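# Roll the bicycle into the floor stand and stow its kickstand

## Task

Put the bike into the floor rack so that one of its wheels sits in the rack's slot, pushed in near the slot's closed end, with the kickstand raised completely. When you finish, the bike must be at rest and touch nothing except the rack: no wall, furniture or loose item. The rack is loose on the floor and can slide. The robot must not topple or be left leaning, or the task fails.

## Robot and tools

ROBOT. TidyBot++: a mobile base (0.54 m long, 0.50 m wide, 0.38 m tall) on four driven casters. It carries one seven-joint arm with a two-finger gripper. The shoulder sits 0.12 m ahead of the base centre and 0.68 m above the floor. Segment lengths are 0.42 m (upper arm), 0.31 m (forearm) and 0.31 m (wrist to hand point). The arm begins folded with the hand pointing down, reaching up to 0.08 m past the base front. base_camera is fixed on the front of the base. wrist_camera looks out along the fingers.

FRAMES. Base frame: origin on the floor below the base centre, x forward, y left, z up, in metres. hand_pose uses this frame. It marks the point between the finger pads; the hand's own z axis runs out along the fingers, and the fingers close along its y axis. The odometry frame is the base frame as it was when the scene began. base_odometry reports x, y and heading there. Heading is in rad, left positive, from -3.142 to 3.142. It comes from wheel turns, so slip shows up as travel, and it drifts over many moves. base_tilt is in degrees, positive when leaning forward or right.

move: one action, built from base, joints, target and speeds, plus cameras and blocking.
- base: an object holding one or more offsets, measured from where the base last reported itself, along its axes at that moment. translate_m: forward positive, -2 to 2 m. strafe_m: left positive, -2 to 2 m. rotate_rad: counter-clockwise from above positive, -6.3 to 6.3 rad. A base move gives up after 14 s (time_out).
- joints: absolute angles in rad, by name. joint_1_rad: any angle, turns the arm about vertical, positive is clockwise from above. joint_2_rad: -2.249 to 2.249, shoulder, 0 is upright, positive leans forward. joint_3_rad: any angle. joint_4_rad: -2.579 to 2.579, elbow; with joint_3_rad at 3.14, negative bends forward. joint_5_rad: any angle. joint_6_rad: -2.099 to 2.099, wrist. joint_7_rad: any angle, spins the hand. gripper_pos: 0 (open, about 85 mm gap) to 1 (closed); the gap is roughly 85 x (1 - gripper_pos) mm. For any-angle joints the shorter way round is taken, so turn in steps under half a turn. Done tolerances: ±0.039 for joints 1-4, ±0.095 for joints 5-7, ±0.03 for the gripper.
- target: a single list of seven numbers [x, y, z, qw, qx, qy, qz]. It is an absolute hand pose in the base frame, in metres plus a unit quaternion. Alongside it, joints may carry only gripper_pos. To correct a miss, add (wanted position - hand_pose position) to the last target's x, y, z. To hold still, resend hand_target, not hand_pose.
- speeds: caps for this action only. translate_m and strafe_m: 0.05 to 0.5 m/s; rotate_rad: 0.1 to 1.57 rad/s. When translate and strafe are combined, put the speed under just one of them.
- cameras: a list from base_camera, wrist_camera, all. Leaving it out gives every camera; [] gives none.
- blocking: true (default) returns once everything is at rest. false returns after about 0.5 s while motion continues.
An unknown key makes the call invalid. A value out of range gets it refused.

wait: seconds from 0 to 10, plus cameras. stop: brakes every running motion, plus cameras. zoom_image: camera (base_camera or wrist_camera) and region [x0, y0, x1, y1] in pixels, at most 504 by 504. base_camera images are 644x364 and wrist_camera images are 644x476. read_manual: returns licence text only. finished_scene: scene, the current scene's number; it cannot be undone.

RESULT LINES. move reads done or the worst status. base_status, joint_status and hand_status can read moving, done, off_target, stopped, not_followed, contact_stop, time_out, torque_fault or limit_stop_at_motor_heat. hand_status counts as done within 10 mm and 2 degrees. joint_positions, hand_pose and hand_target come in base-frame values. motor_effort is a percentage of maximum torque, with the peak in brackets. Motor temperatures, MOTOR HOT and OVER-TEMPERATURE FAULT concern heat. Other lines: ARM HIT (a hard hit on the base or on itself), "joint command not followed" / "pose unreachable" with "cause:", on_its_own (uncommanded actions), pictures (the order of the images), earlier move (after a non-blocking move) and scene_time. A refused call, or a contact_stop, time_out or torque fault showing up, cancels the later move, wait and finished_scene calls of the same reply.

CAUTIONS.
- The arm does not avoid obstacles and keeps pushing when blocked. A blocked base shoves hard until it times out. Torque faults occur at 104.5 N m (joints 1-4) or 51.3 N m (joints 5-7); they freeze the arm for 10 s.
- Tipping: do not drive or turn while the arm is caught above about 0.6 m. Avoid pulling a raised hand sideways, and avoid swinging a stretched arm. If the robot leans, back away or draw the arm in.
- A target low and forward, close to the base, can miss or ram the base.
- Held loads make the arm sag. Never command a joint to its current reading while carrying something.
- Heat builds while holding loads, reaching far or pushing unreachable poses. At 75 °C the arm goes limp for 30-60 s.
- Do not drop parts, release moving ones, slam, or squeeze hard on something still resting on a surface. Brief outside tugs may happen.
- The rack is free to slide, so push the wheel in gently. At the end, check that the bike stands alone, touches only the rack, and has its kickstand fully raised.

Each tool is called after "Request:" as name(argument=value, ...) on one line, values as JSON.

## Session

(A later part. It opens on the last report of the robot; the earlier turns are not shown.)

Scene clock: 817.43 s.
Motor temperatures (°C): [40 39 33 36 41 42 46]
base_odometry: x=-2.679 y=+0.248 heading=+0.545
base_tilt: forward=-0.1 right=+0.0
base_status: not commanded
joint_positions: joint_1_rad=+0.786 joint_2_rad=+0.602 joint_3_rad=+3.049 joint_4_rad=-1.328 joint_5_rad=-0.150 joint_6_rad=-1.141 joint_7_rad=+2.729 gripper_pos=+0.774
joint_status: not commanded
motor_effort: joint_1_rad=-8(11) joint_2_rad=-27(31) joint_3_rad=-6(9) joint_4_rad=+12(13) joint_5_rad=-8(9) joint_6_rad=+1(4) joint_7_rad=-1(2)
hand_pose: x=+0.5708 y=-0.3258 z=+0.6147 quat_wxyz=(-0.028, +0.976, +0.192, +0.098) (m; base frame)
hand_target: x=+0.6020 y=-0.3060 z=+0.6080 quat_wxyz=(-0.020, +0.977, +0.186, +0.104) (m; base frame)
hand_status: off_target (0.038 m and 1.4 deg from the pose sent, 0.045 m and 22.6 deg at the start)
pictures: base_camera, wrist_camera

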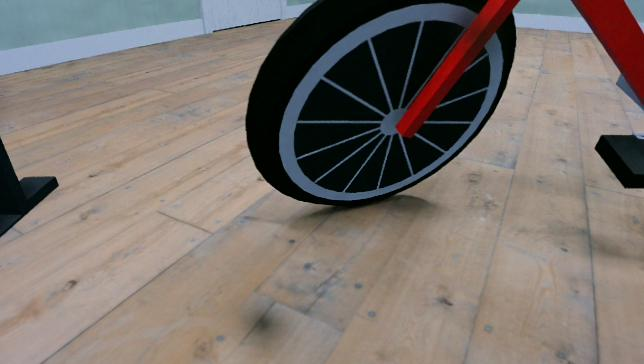

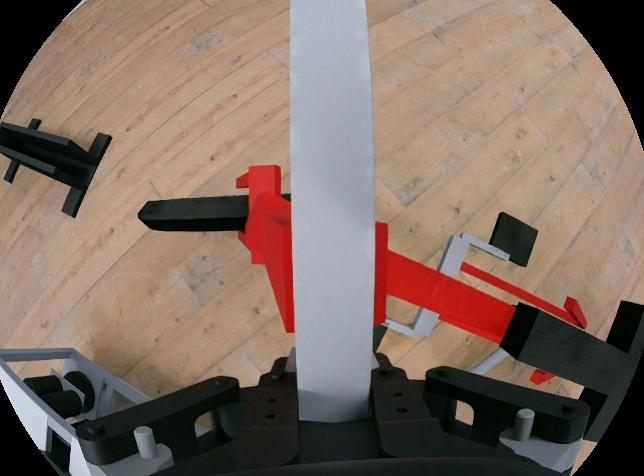

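Request:
move(target=[0.64, -0.295, 0.622, -0.01, 0.992, 0.11, 0.055])

Request:
move(target=[0.675, -0.285, 0.63, 0, 0.9998, 0.02, 0.0])

Scene clock: 825.83 s.
Motor temperatures (°C): [40 39 33 36 41 42 46]
move: off_target
base_odometry: x=-2.679 y=+0.248 heading=+0.546
base_tilt: forward=-0.1 right=+0.0
base_status: not commanded
joint_positions: joint_1_rad=+0.594 joint_2_rad=+0.664 joint_3_rad=+3.111 joint_4_rad=-1.138 joint_5_rad=-0.101 joint_6_rad=-1.228 joint_7_rad=+2.457 gripper_pos=+0.789
joint_status: not commanded
motor_effort: joint_1_rad=-5(10) joint_2_rad=-34(35) joint_3_rad=-2(8) joint_4_rad=+16(17) joint_5_rad=-5(9) joint_6_rad=+6(7) joint_7_rad=-2(3)
hand_pose: x=+0.6414 y=-0.2970 z=+0.6345 quat_wxyz=(-0.006, +0.987, +0.142, +0.080) (m; base frame)
hand_target: x=+0.6400 y=-0.2950 z=+0.6220 quat_wxyz=(-0.010, +0.992, +0.110, +0.055) (m; base frame)
hand_status: off_target (0.013 m and 4.8 deg from the pose sent, 0.076 m and 11.0 deg at the start)
pictures: base_camera, wrist_camera

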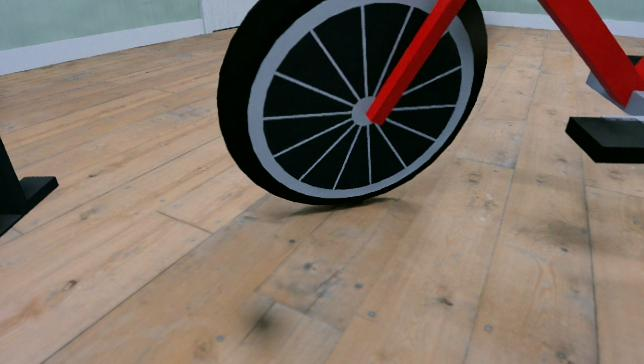

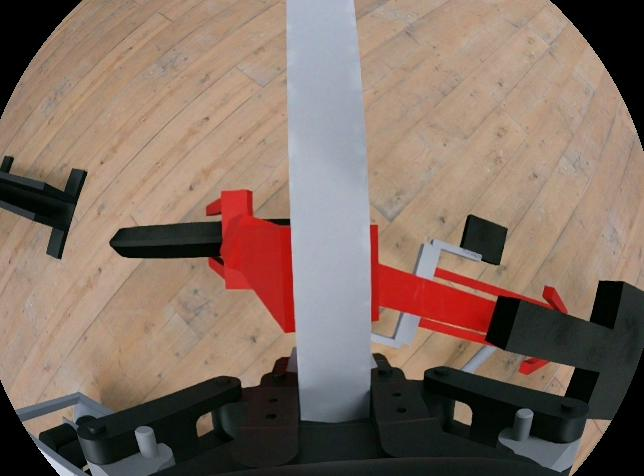

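Scene clock: 827.43 s.
Motor temperatures (°C): [40 39 33 36 41 42 46]
move: off_target
base_odometry: x=-2.679 y=+0.248 heading=+0.546
base_tilt: forward=-0.1 right=+0.0
base_status: not commanded
joint_positions: joint_1_rad=+0.469 joint_2_rad=+0.799 joint_3_rad=+3.162 joint_4_rad=-0.838 joint_5_rad=-0.074 joint_6_rad=-1.445 joint_7_rad=+2.192 gripper_pos=+0.789
joint_status: not commanded
motor_effort: joint_1_rad=-1(5) joint_2_rad=-37(39) joint_3_rad=+0(3) joint_4_rad=+15(17) joint_5_rad=-3(6) joint_6_rad=+4(7) joint_7_rad=-2(3)
hand_pose: x=+0.6913 y=-0.2736 z=+0.6443 quat_wxyz=(-0.010, +0.997, +0.066, +0.041) (m; base frame)
hand_target: x=+0.6750 y=-0.2850 z=+0.6300 quat_wxyz=(+0.000, +1.000, +0.020, +0.000) (m; base frame)
hand_status: off_target (0.024 m and 7.1 deg from the pose sent, 0.036 m and 16.9 deg at the start)
pictures: base_camera, wrist_camera

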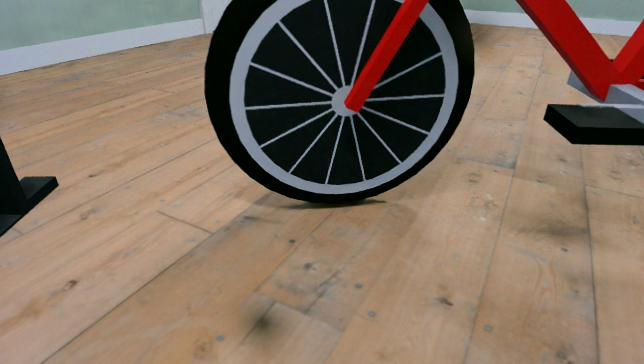

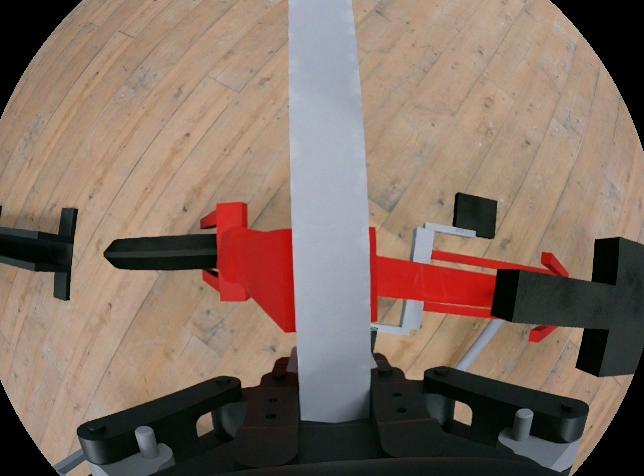

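Request:
zoom_image(camera="base_camera", region=[180, 0, 644, 300])

Request:
zoom_image(camera="wrist_camera", region=[60, 150, 563, 450])

Scaled by 1.086.

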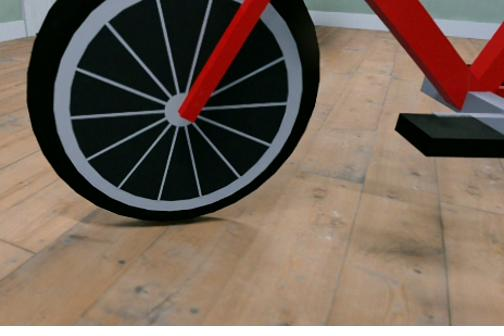

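Scaled by 1.002.

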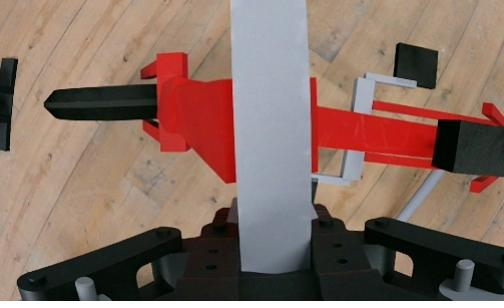

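Request:
zoom_image(camera="base_camera", region=[0, 80, 160, 300])

Request:
zoom_image(camera="wrist_camera", region=[0, 150, 160, 350])

Scaled by 2.291.

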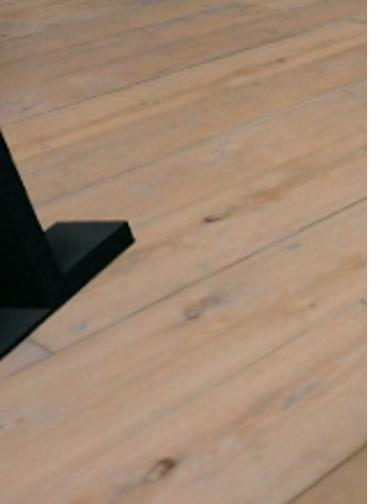

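Scaled by 2.520.

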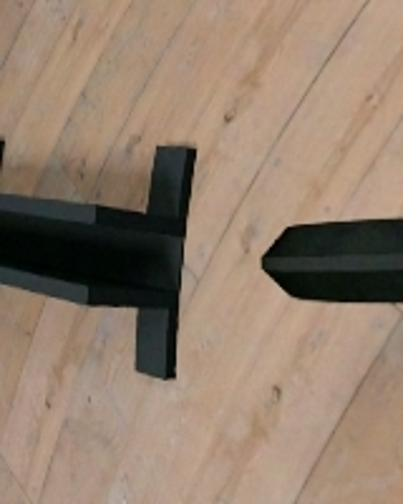

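Request:
move(base={"strafe_m": 0.1}, speeds={"strafe_m": 0.08})

Scene clock: 907.73 s.
Motor temperatures (°C): [40 39 33 36 41 41 46]
move: done
base_odometry: x=-2.731 y=+0.334 heading=+0.546
base_tilt: forward=-0.1 right=+0.0
base_status: done
joint_positions: joint_1_rad=+0.460 joint_2_rad=+0.801 joint_3_rad=+3.166 joint_4_rad=-0.832 joint_5_rad=-0.072 joint_6_rad=-1.461 joint_7_rad=+2.185 gripper_pos=+0.789
joint_status: not commanded
motor_effort: joint_1_rad=-2(6) joint_2_rad=-38(40) joint_3_rad=+0(3) joint_4_rad=+15(15) joint_5_rad=-2(4) joint_6_rad=+4(7) joint_7_rad=-2(3)
hand_pose: x=+0.6902 y=-0.2694 z=+0.6447 quat_wxyz=(-0.011, +0.997, +0.066, +0.035) (m; base frame)
hand_target: x=+0.6750 y=-0.2850 z=+0.6300 quat_wxyz=(+0.000, +1.000, +0.020, +0.000) (m; base frame)
hand_status: not commanded
pictures: base_camera, wrist_camera

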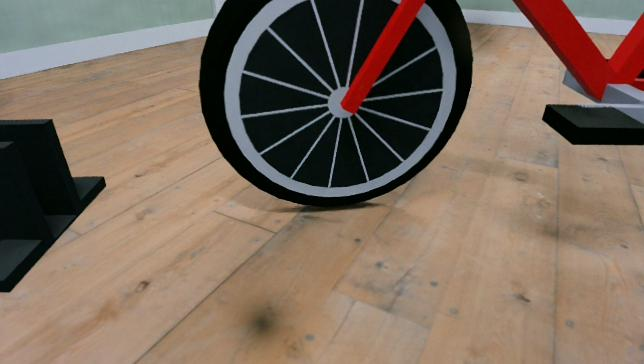

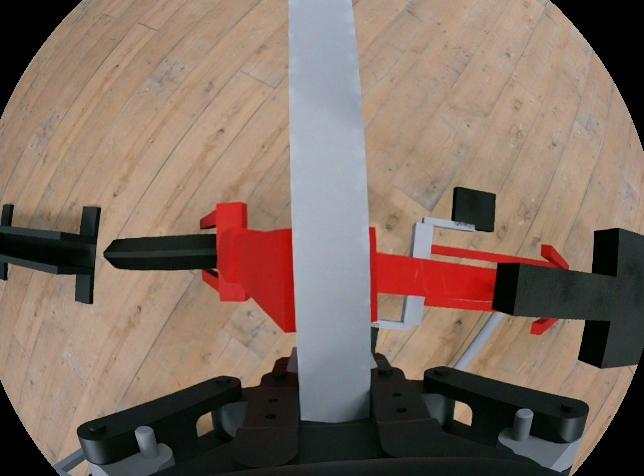

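Request:
zoom_image(camera="wrist_camera", region=[0, 170, 240, 340])

Request:
zoom_image(camera="base_camera", region=[0, 80, 400, 300])

Scaled by 2.100.

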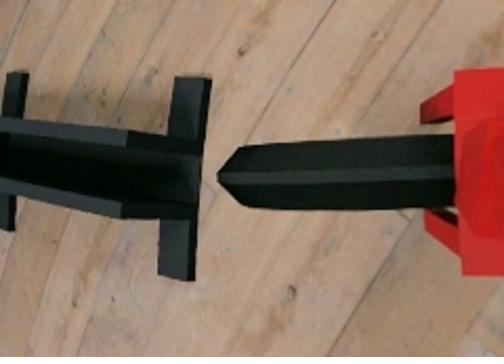

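Scaled by 1.260.

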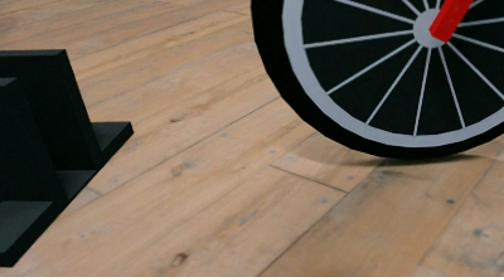

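Request:
move(base={"strafe_m": 0.09}, speeds={"strafe_m": 0.08})

Request:
zoom_image(camera="wrist_camera", region=[0, 170, 240, 340])

Request:
zoom_image(camera="base_camera", region=[0, 40, 400, 300])

Scene clock: 937.13 s.
Motor temperatures (°C): [40 39 33 36 41 41 46]
move: done
base_odometry: x=-2.778 y=+0.411 heading=+0.546
base_tilt: forward=-0.1 right=+0.0
base_status: done
joint_positions: joint_1_rad=+0.460 joint_2_rad=+0.802 joint_3_rad=+3.168 joint_4_rad=-0.828 joint_5_rad=-0.069 joint_6_rad=-1.471 joint_7_rad=+2.183 gripper_pos=+0.789
joint_status: not commanded
motor_effort: joint_1_rad=-2(7) joint_2_rad=-35(40) joint_3_rad=+0(3) joint_4_rad=+14(15) joint_5_rad=-2(4) joint_6_rad=+4(8) joint_7_rad=-2(3)
hand_pose: x=+0.6874 y=-0.2704 z=+0.6450 quat_wxyz=(-0.011, +0.997, +0.064, +0.030) (m; base frame)
hand_target: x=+0.6750 y=-0.2850 z=+0.6300 quat_wxyz=(+0.000, +1.000, +0.020, +0.000) (m; base frame)
hand_status: not commanded
pictures: base_camera, wrist_camera

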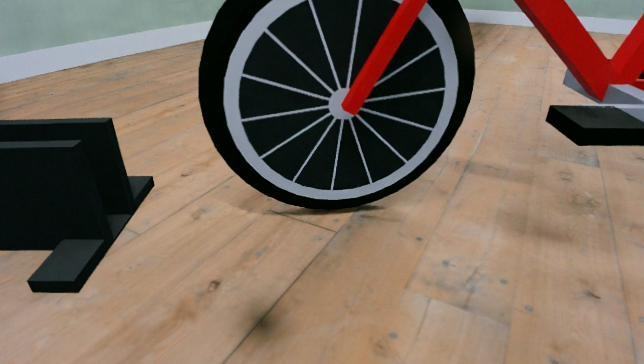

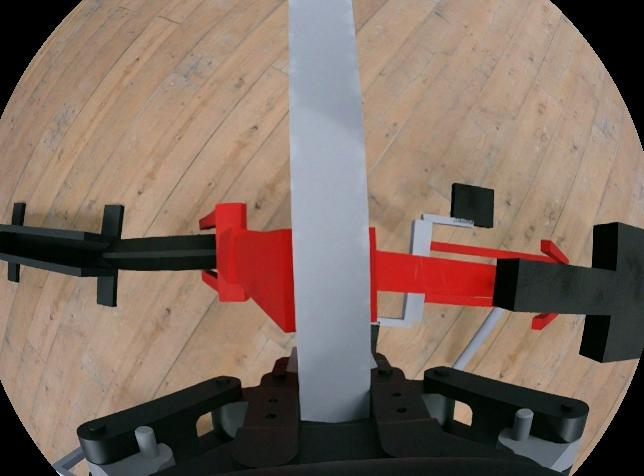

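Scaled by 2.100.

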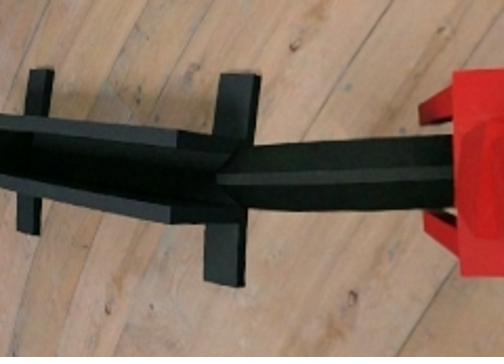

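Scaled by 1.260.

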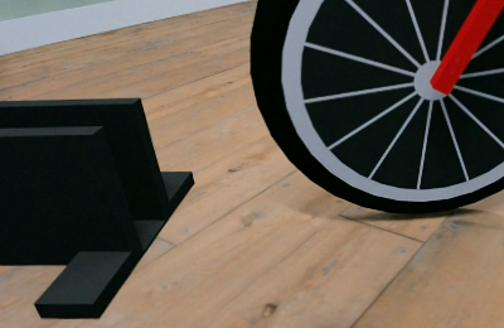

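Request:
move(base={"strafe_m": 0.07}, speeds={"strafe_m": 0.08}, target=[0.675, -0.285, 0.63, 0, 0.9998, -0.008, 0])

Request:
zoom_image(camera="wrist_camera", region=[0, 170, 240, 340])

Request:
zoom_image(camera="base_camera", region=[0, 40, 400, 300])

Scene clock: 956.03 s.
Motor temperatures (°C): [40 39 33 36 41 41 46]
move: off_target
base_odometry: x=-2.814 y=+0.471 heading=+0.546
base_tilt: forward=+0.0 right=+0.0
base_status: done
joint_positions: joint_1_rad=+0.458 joint_2_rad=+0.801 joint_3_rad=+3.183 joint_4_rad=-0.826 joint_5_rad=-0.066 joint_6_rad=-1.477 joint_7_rad=+2.131 gripper_pos=+0.789
joint_status: not commanded
motor_effort: joint_1_rad=-3(6) joint_2_rad=-34(35) joint_3_rad=+0(3) joint_4_rad=+13(15) joint_5_rad=-3(5) joint_6_rad=+4(8) joint_7_rad=-2(3)
hand_pose: x=+0.6839 y=-0.2755 z=+0.6459 quat_wxyz=(-0.006, +0.999, +0.034, +0.026) (m; base frame)
hand_target: x=+0.6750 y=-0.2850 z=+0.6300 quat_wxyz=(+0.000, +1.000, -0.008, +0.000) (m; base frame)
hand_status: off_target (0.021 m and 5.7 deg from the pose sent, 0.024 m and 9.1 deg at the start)
pictures: base_camera, wrist_camera

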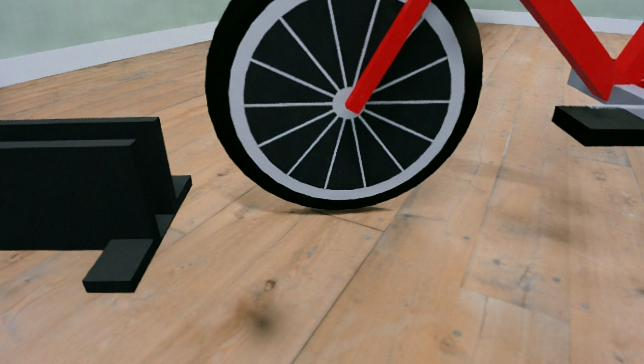

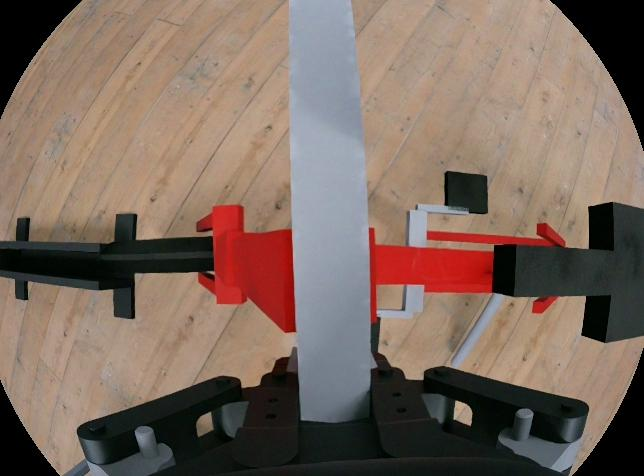

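Scaled by 2.100.

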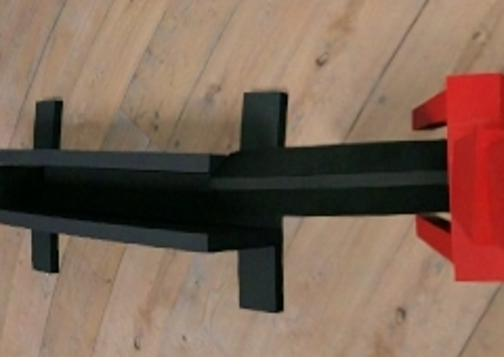

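Scaled by 1.260.

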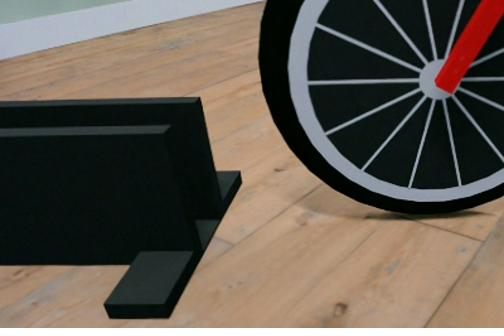

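Request:
move(target=[0.673, -0.278, 0.63, 0, 0.9936, -0.113, 0])

Request:
move(base={"strafe_m": -0.16}, speeds={"strafe_m": 0.08})

Request:
zoom_image(camera="wrist_camera", region=[0, 170, 240, 340])

Scene clock: 978.77 s.
Motor temperatures (°C): [40 39 33 36 41 41 46]
move: off_target
base_odometry: x=-2.814 y=+0.471 heading=+0.546
base_tilt: forward=-0.1 right=+0.0
base_status: not commanded
joint_positions: joint_1_rad=+0.442 joint_2_rad=+0.791 joint_3_rad=+3.206 joint_4_rad=-0.835 joint_5_rad=-0.066 joint_6_rad=-1.482 joint_7_rad=+1.917 gripper_pos=+0.789
joint_status: not commanded
motor_effort: joint_1_rad=-1(3) joint_2_rad=-34(35) joint_3_rad=+1(2) joint_4_rad=+13(15) joint_5_rad=-2(5) joint_6_rad=+4(9) joint_7_rad=-2(4)
hand_pose: x=+0.6801 y=-0.2741 z=+0.6491 quat_wxyz=(-0.002, +0.997, -0.072, +0.020) (m; base frame)
hand_target: x=+0.6730 y=-0.2780 z=+0.6300 quat_wxyz=(+0.000, +0.994, -0.113, +0.000) (m; base frame)
hand_status: off_target (0.021 m and 5.2 deg from the pose sent, 0.019 m and 17.2 deg at the start)
pictures: base_camera, wrist_camera

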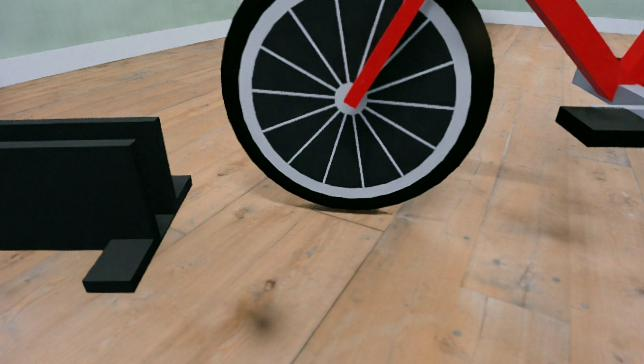

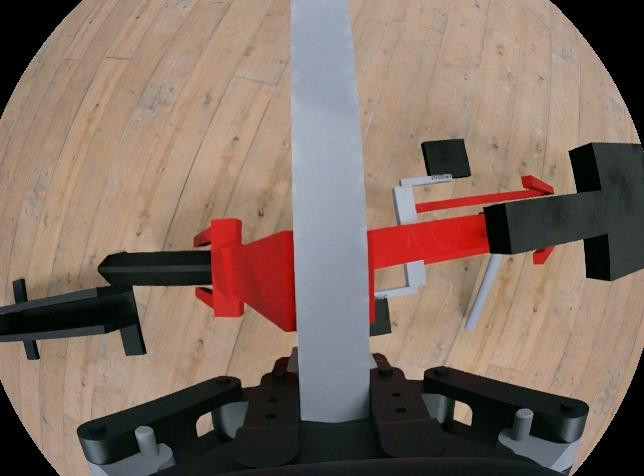

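Scene clock: 981.37 s.
Motor temperatures (°C): [40 39 33 36 41 41 46]
move: done
base_odometry: x=-2.731 y=+0.334 heading=+0.546
base_tilt: forward=-0.1 right=+0.0
base_status: done
joint_positions: joint_1_rad=+0.446 joint_2_rad=+0.787 joint_3_rad=+3.211 joint_4_rad=-0.835 joint_5_rad=-0.066 joint_6_rad=-1.482 joint_7_rad=+1.917 gripper_pos=+0.789
joint_status: not commanded
motor_effort: joint_1_rad=+0(5) joint_2_rad=-34(35) joint_3_rad=+2(5) joint_4_rad=+12(15) joint_5_rad=+0(4) joint_6_rad=+2(7) joint_7_rad=-1(2)
hand_pose: x=+0.6781 y=-0.2786 z=+0.6516 quat_wxyz=(+0.000, +0.997, -0.076, +0.021) (m; base frame)
hand_target: x=+0.6730 y=-0.2780 z=+0.6300 quat_wxyz=(+0.000, +0.994, -0.113, +0.000) (m; base frame)
hand_status: not commanded
pictures: base_camera, wrist_camera

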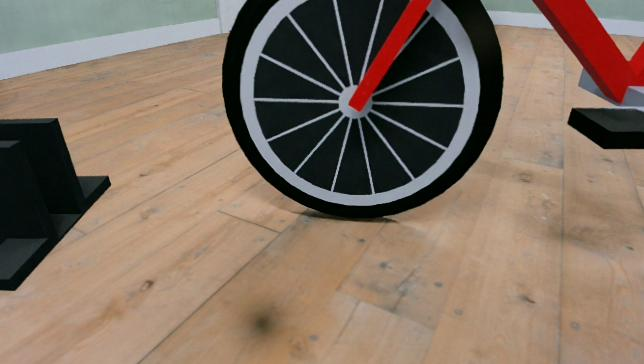

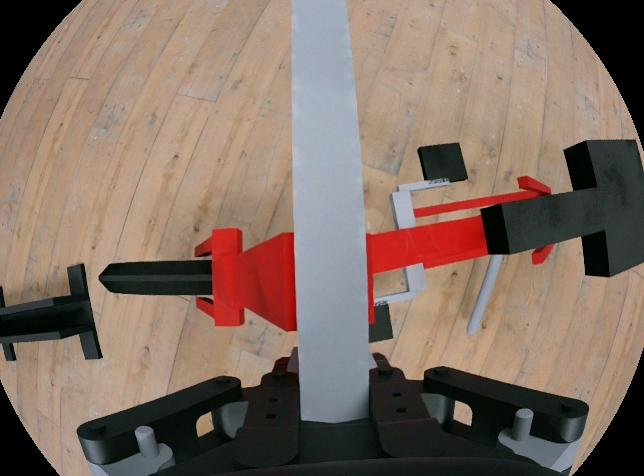

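Scaled by 2.100.

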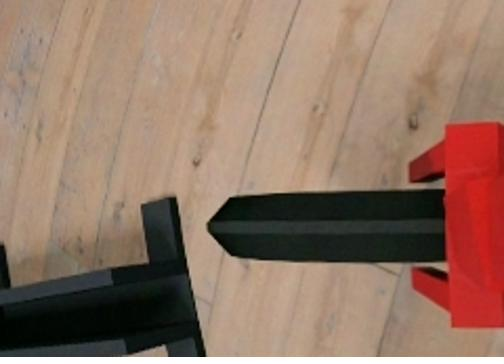

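Request:
move(target=[0.673, -0.285, 0.63, 0, 0.9996, -0.026, 0])

Request:
zoom_image(camera="wrist_camera", region=[0, 170, 240, 340])

Request:
zoom_image(camera="base_camera", region=[0, 40, 400, 300])

Scene clock: 986.13 s.
Motor temperatures (°C): [40 39 33 36 41 41 46]
move: off_target
base_odometry: x=-2.731 y=+0.334 heading=+0.546
base_tilt: forward=-0.1 right=+0.1
base_status: not commanded
joint_positions: joint_1_rad=+0.457 joint_2_rad=+0.792 joint_3_rad=+3.198 joint_4_rad=-0.828 joint_5_rad=-0.066 joint_6_rad=-1.482 joint_7_rad=+2.006 gripper_pos=+0.789
joint_status: not commanded
motor_effort: joint_1_rad=-2(2) joint_2_rad=-36(37) joint_3_rad=+1(2) joint_4_rad=+12(14) joint_5_rad=-1(2) joint_6_rad=+0(3) joint_7_rad=+1(1)
hand_pose: x=+0.6791 y=-0.2805 z=+0.6504 quat_wxyz=(-0.003, +0.999, -0.033, +0.023) (m; base frame)
hand_target: x=+0.6730 y=-0.2850 z=+0.6300 quat_wxyz=(+0.000, +1.000, -0.026, +0.000) (m; base frame)
hand_status: off_target (0.022 m and 2.8 deg from the pose sent, 0.023 m and 6.2 deg at the start)
pictures: base_camera, wrist_camera

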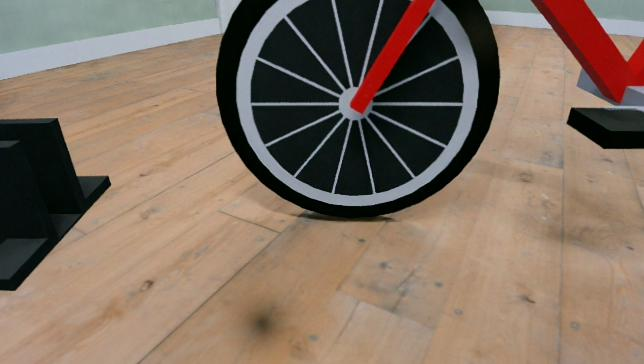

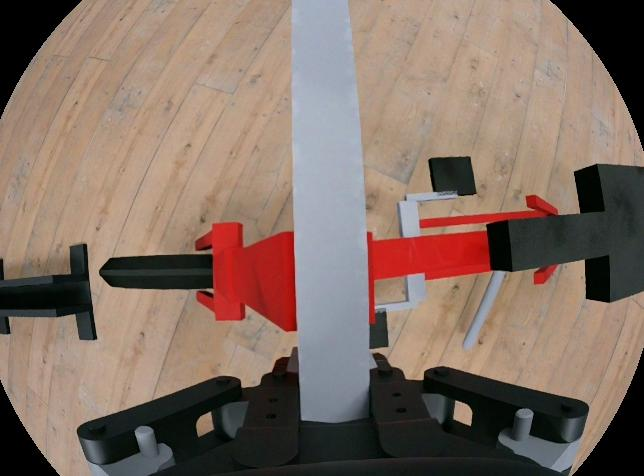

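Scaled by 2.100.

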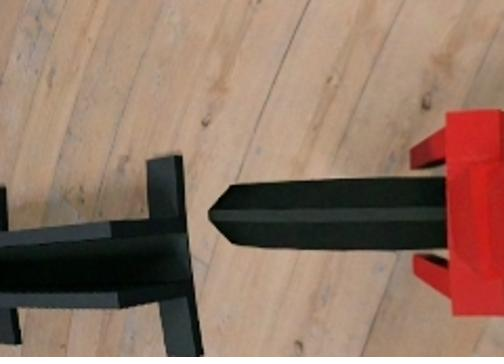

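Scaled by 1.260.

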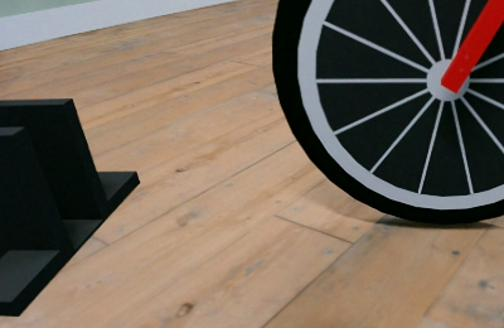

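Request:
move(base={"strafe_m": -0.2}, speeds={"strafe_m": 0.08}, target=[0.668, -0.278, 0.63, 0, 0.9936, -0.113, 0])

Request:
move(target=[0.66, -0.285, 0.63, 0, 1.0, 0.0, 0])

Request:
zoom_image(camera="wrist_camera", region=[0, 170, 240, 340])

Scene clock: 1000.47 s.
Motor temperatures (°C): [40 39 33 36 41 41 46]
move: off_target
base_odometry: x=-2.627 y=+0.163 heading=+0.546
base_tilt: forward=-0.1 right=+0.0
base_status: done
joint_positions: joint_1_rad=+0.445 joint_2_rad=+0.779 joint_3_rad=+3.211 joint_4_rad=-0.842 joint_5_rad=-0.066 joint_6_rad=-1.482 joint_7_rad=+1.905 gripper_pos=+0.789
joint_status: not commanded
motor_effort: joint_1_rad=+0(4) joint_2_rad=-34(37) joint_3_rad=+2(3) joint_4_rad=+12(14) joint_5_rad=+0(4) joint_6_rad=+1(3) joint_7_rad=-1(2)
hand_pose: x=+0.6765 y=-0.2773 z=+0.6543 quat_wxyz=(+0.000, +0.996, -0.082, +0.022) (m; base frame)
hand_target: x=+0.6680 y=-0.2780 z=+0.6300 quat_wxyz=(+0.000, +0.994, -0.113, +0.000) (m; base frame)
hand_status: off_target (0.026 m and 4.4 deg from the pose sent, 0.023 m and 9.6 deg at the start)
pictures: base_camera, wrist_camera

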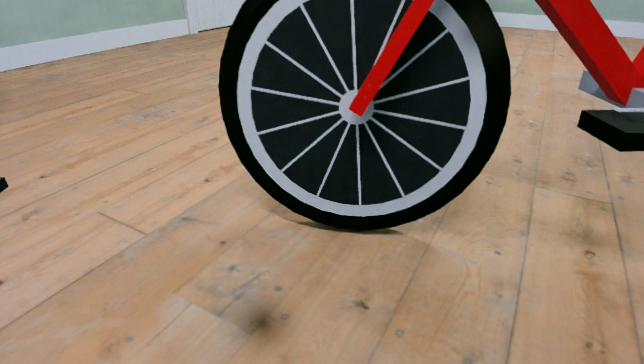

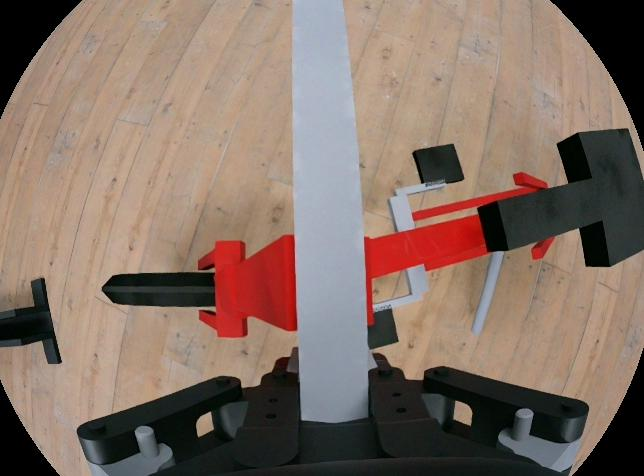

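Scene clock: 1001.13 s.
Motor temperatures (°C): [40 39 33 36 41 41 46]
move: off_target
base_odometry: x=-2.627 y=+0.163 heading=+0.546
base_tilt: forward=+0.1 right=+0.0
base_status: not commanded
joint_positions: joint_1_rad=+0.467 joint_2_rad=+0.777 joint_3_rad=+3.193 joint_4_rad=-0.854 joint_5_rad=-0.065 joint_6_rad=-1.482 joint_7_rad=+2.048 gripper_pos=+0.789
joint_status: not commanded
motor_effort: joint_1_rad=-1(2) joint_2_rad=-35(35) joint_3_rad=+1(3) joint_4_rad=+12(13) joint_5_rad=-1(2) joint_6_rad=-1(2) joint_7_rad=+1(1)
hand_pose: x=+0.6704 y=-0.2801 z=+0.6515 quat_wxyz=(-0.006, +1.000, -0.015, +0.020) (m; base frame)
hand_target: x=+0.6600 y=-0.2850 z=+0.6300 quat_wxyz=(+0.000, +1.000, +0.000, +0.000) (m; base frame)
hand_status: off_target (0.024 m and 2.9 deg from the pose sent, 0.030 m and 9.7 deg at the start)
pictures: base_camera, wrist_camera

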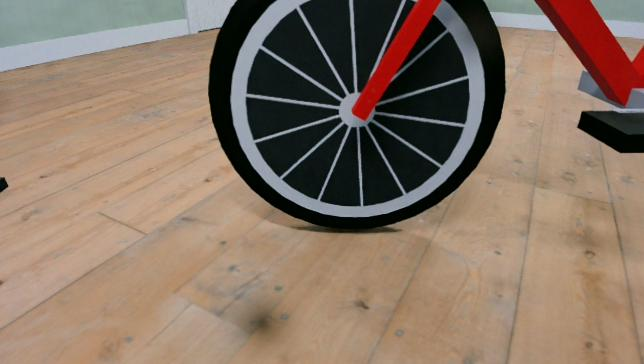

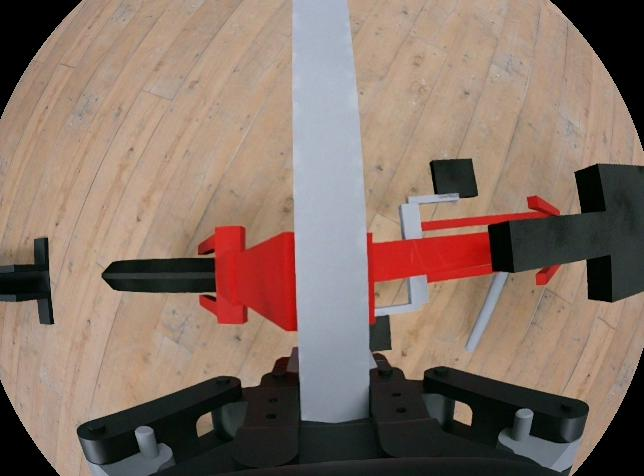

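Scaled by 2.100.

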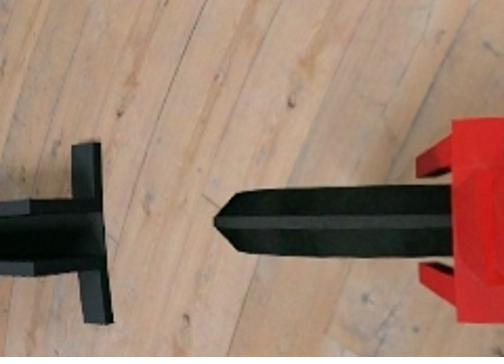

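Request:
move(base={"strafe_m": 0.2}, speeds={"strafe_m": 0.1}, target=[0.657, -0.285, 0.625, 0, 0.9998, 0.018, 0])

Request:
zoom_image(camera="wrist_camera", region=[0, 170, 240, 340])

Request:
zoom_image(camera="base_camera", region=[0, 40, 400, 300])

Scene clock: 1018.23 s.
Motor temperatures (°C): [40 39 33 36 41 41 46]
move: off_target
base_odometry: x=-2.731 y=+0.334 heading=+0.547
base_tilt: forward=-0.1 right=+0.1
base_status: done
joint_positions: joint_1_rad=+0.474 joint_2_rad=+0.767 joint_3_rad=+3.187 joint_4_rad=-0.880 joint_5_rad=-0.065 joint_6_rad=-1.473 joint_7_rad=+2.055 gripper_pos=+0.789
joint_status: not commanded
motor_effort: joint_1_rad=-2(7) joint_2_rad=-35(37) joint_3_rad=+0(3) joint_4_rad=+12(13) joint_5_rad=-2(4) joint_6_rad=-2(3) joint_7_rad=+1(2)
hand_pose: x=+0.6645 y=-0.2792 z=+0.6497 quat_wxyz=(-0.009, +1.000, -0.014, +0.018) (m; base frame)
hand_target: x=+0.6570 y=-0.2850 z=+0.6250 quat_wxyz=(+0.000, +1.000, +0.018, +0.000) (m; base frame)
hand_status: off_target (0.026 m and 4.3 deg from the pose sent, 0.030 m and 4.5 deg at the start)
pictures: base_camera, wrist_camera

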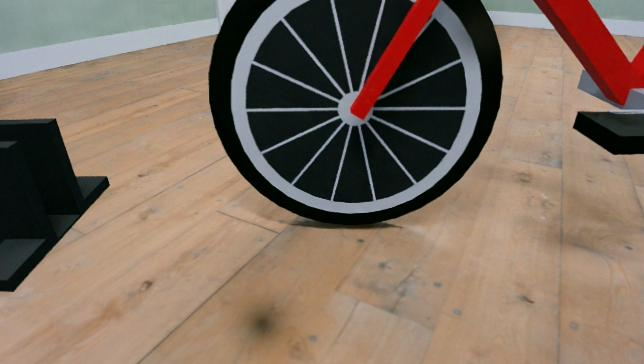

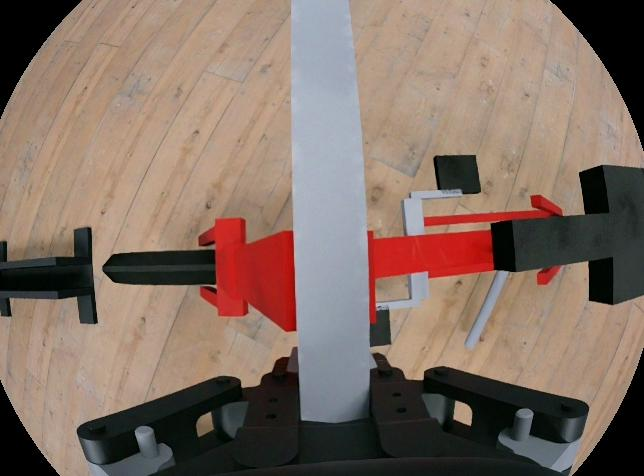

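Scaled by 2.100.

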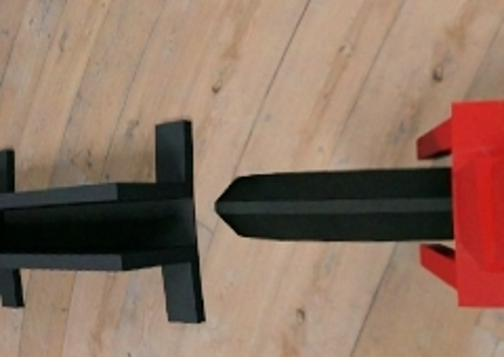

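Scaled by 1.260.

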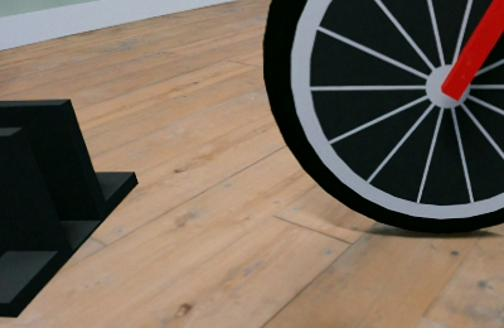

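Request:
move(target=[0.657, -0.287, 0.625, 0, 0.998, 0.063, 0], base={"strafe_m": 0.05}, speeds={"strafe_m": 0.1})

Request:
zoom_image(camera="wrist_camera", region=[0, 170, 240, 340])

Request:
zoom_image(camera="base_camera", region=[0, 40, 400, 300])

Scene clock: 1030.47 s.
Motor temperatures (°C): [39 39 33 36 41 41 46]
move: off_target
base_odometry: x=-2.757 y=+0.377 heading=+0.548
base_tilt: forward=+0.0 right=+0.0
base_status: done
joint_positions: joint_1_rad=+0.483 joint_2_rad=+0.767 joint_3_rad=+3.170 joint_4_rad=-0.883 joint_5_rad=-0.061 joint_6_rad=-1.465 joint_7_rad=+2.130 gripper_pos=+0.789
joint_status: not commanded
motor_effort: joint_1_rad=-1(8) joint_2_rad=-36(40) joint_3_rad=+0(3) joint_4_rad=+12(14) joint_5_rad=-1(4) joint_6_rad=-3(6) joint_7_rad=+1(2)
hand_pose: x=+0.6663 y=-0.2788 z=+0.6486 quat_wxyz=(-0.011, +0.999, +0.025, +0.022) (m; base frame)
hand_target: x=+0.6570 y=-0.2870 z=+0.6250 quat_wxyz=(+0.000, +0.998, +0.063, +0.000) (m; base frame)
hand_status: off_target (0.027 m and 5.2 deg from the pose sent, 0.027 m and 9.1 deg at the start)
pictures: base_camera, wrist_camera

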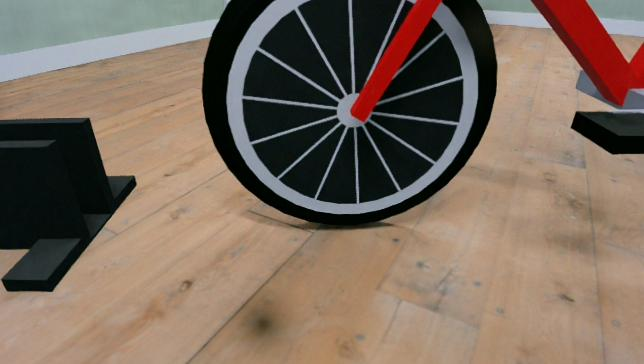

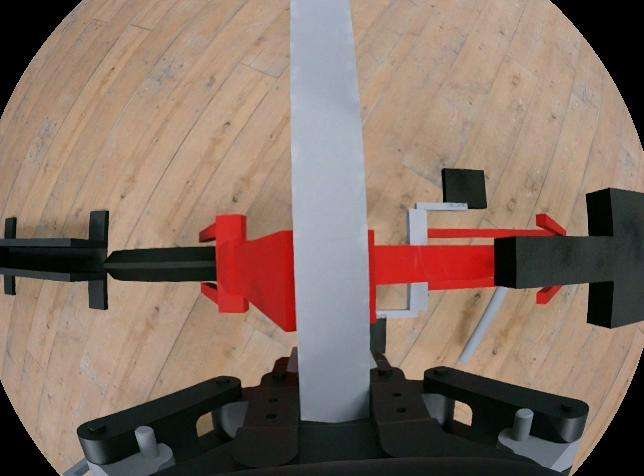

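Scaled by 2.100.

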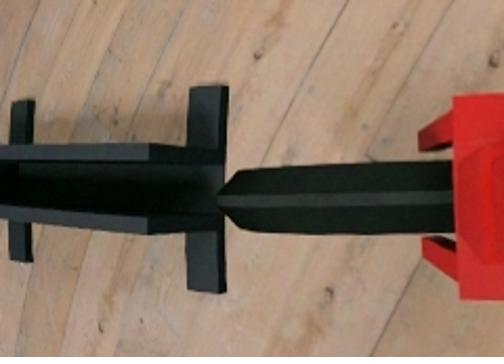

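Scaled by 1.260.

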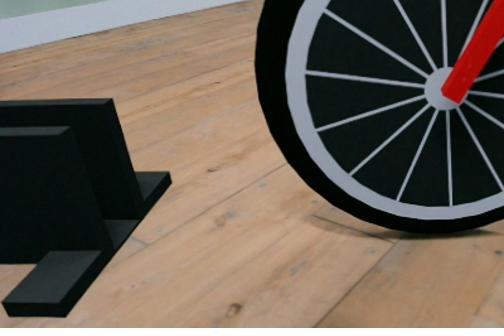

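Request:
move(target=[0.66, -0.285, 0.625, 0, 0.9976, -0.07, 0])

Request:
move(base={"strafe_m": 0.06}, speeds={"strafe_m": 0.1})

Request:
move(target=[0.662, -0.287, 0.625, 0, 0.998, 0.058, 0])

Request:
zoom_image(camera="wrist_camera", region=[0, 170, 240, 340])

Request:
zoom_image(camera="base_camera", region=[0, 40, 400, 300])

Scene clock: 1046.63 s.
Motor temperatures (°C): [39 39 33 36 41 41 46]
move: off_target
base_odometry: x=-2.757 y=+0.377 heading=+0.548
base_tilt: forward=-0.1 right=+0.0
base_status: not commanded
joint_positions: joint_1_rad=+0.464 joint_2_rad=+0.763 joint_3_rad=+3.190 joint_4_rad=-0.883 joint_5_rad=-0.061 joint_6_rad=-1.467 joint_7_rad=+1.982 gripper_pos=+0.789
joint_status: not commanded
motor_effort: joint_1_rad=+0(3) joint_2_rad=-32(36) joint_3_rad=+2(2) joint_4_rad=+12(14) joint_5_rad=+0(3) joint_6_rad=+2(4) joint_7_rad=-1(2)
hand_pose: x=+0.6670 y=-0.2773 z=+0.6510 quat_wxyz=(-0.006, +0.999, -0.047, +0.019) (m; base frame)
hand_target: x=+0.6600 y=-0.2850 z=+0.6250 quat_wxyz=(+0.000, +0.998, -0.070, +0.000) (m; base frame)
hand_status: off_target (0.028 m and 3.5 deg from the pose sent, 0.025 m and 11.3 deg at the start)
pictures: base_camera, wrist_camera

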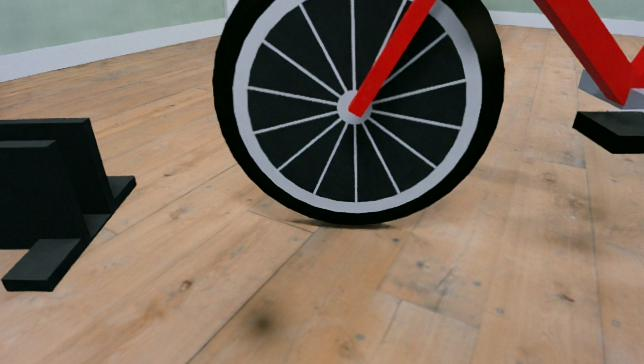

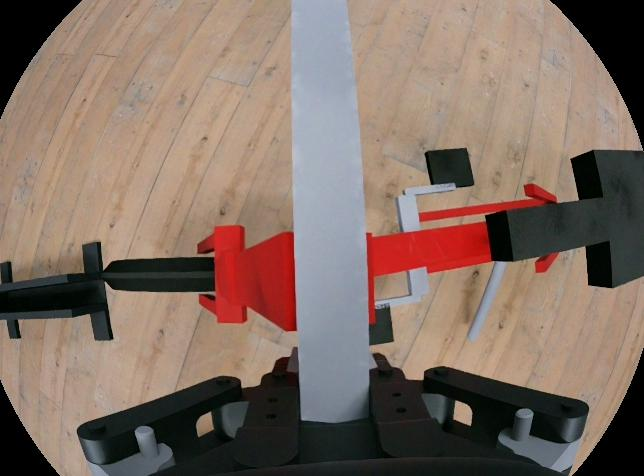

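Scene clock: 1048.43 s.
Motor temperatures (°C): [39 39 33 36 41 41 46]
move: done
base_odometry: x=-2.788 y=+0.428 heading=+0.549
base_tilt: forward=-0.1 right=+0.1
base_status: done
joint_positions: joint_1_rad=+0.461 joint_2_rad=+0.764 joint_3_rad=+3.195 joint_4_rad=-0.883 joint_5_rad=-0.061 joint_6_rad=-1.467 joint_7_rad=+1.982 gripper_pos=+0.789
joint_status: not commanded
motor_effort: joint_1_rad=-1(6) joint_2_rad=-35(38) joint_3_rad=+1(5) joint_4_rad=+13(16) joint_5_rad=+0(3) joint_6_rad=+2(3) joint_7_rad=+0(1)
hand_pose: x=+0.6669 y=-0.2771 z=+0.6504 quat_wxyz=(-0.004, +0.999, -0.046, +0.018) (m; base frame)
hand_target: x=+0.6600 y=-0.2850 z=+0.6250 quat_wxyz=(+0.000, +0.998, -0.070, +0.000) (m; base frame)
hand_status: not commanded
pictures: base_camera, wrist_camera

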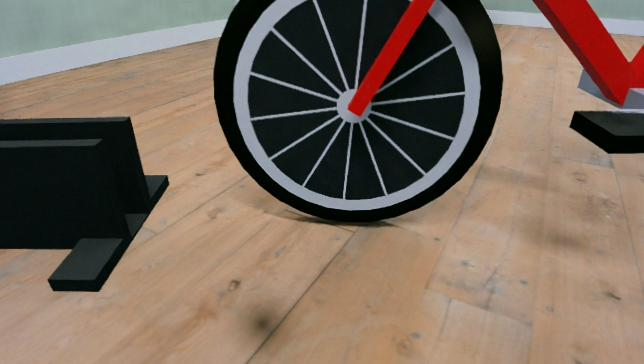

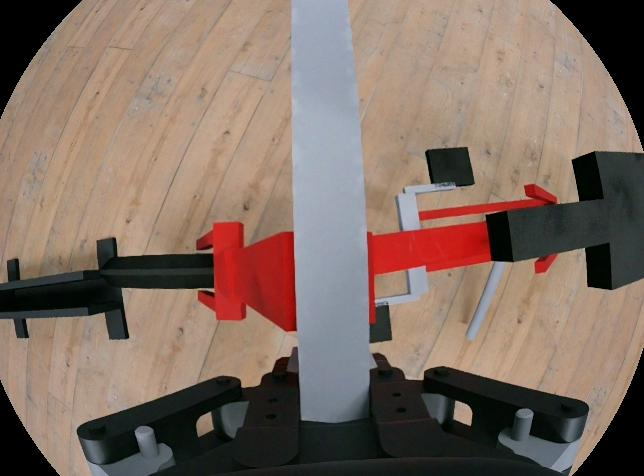

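Scene clock: 1049.13 s.
Motor temperatures (°C): [39 39 33 36 41 41 46]
move: off_target
base_odometry: x=-2.788 y=+0.428 heading=+0.549
base_tilt: forward=-0.1 right=+0.0
base_status: not commanded
joint_positions: joint_1_rad=+0.481 joint_2_rad=+0.769 joint_3_rad=+3.175 joint_4_rad=-0.882 joint_5_rad=-0.061 joint_6_rad=-1.462 joint_7_rad=+2.136 gripper_pos=+0.789
joint_status: not commanded
motor_effort: joint_1_rad=-2(3) joint_2_rad=-37(38) joint_3_rad=+1(3) joint_4_rad=+12(14) joint_5_rad=+0(2) joint_6_rad=-2(5) joint_7_rad=+1(2)
hand_pose: x=+0.6669 y=-0.2804 z=+0.6479 quat_wxyz=(-0.009, +0.999, +0.028, +0.022) (m; base frame)
hand_target: x=+0.6620 y=-0.2870 z=+0.6250 quat_wxyz=(+0.000, +0.998, +0.058, +0.000) (m; base frame)
hand_status: off_target (0.024 m and 4.4 deg from the pose sent, 0.028 m and 12.2 deg at the start)
pictures: base_camera, wrist_camera

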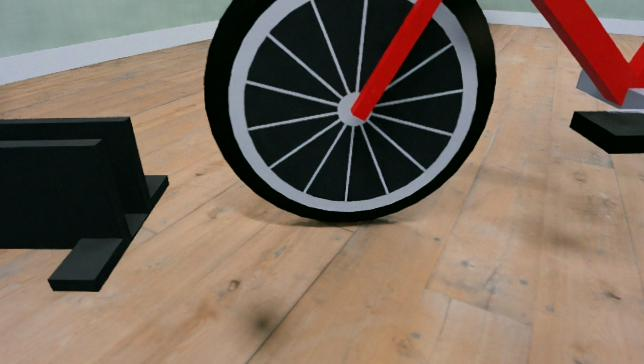

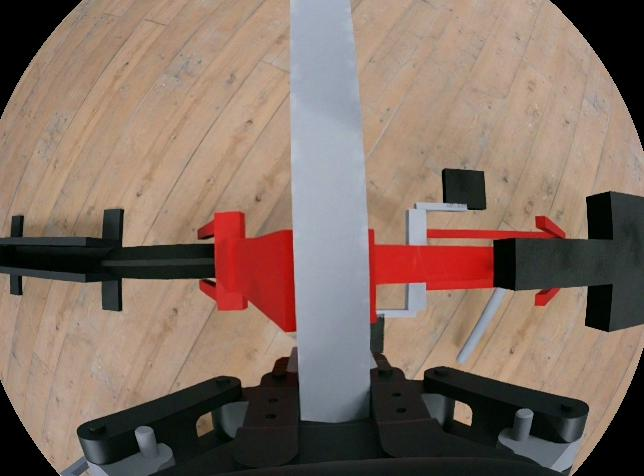

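Scaled by 2.100.

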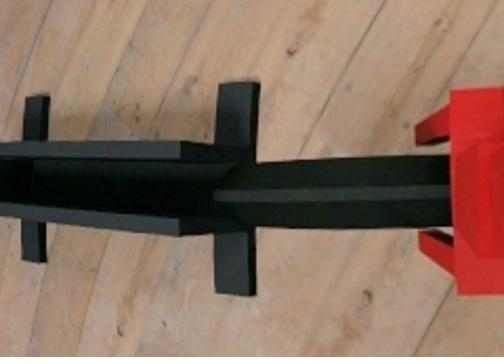

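Scaled by 1.260.

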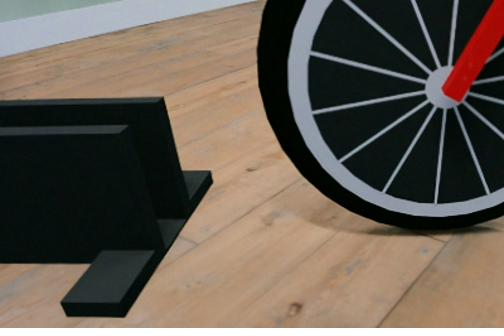

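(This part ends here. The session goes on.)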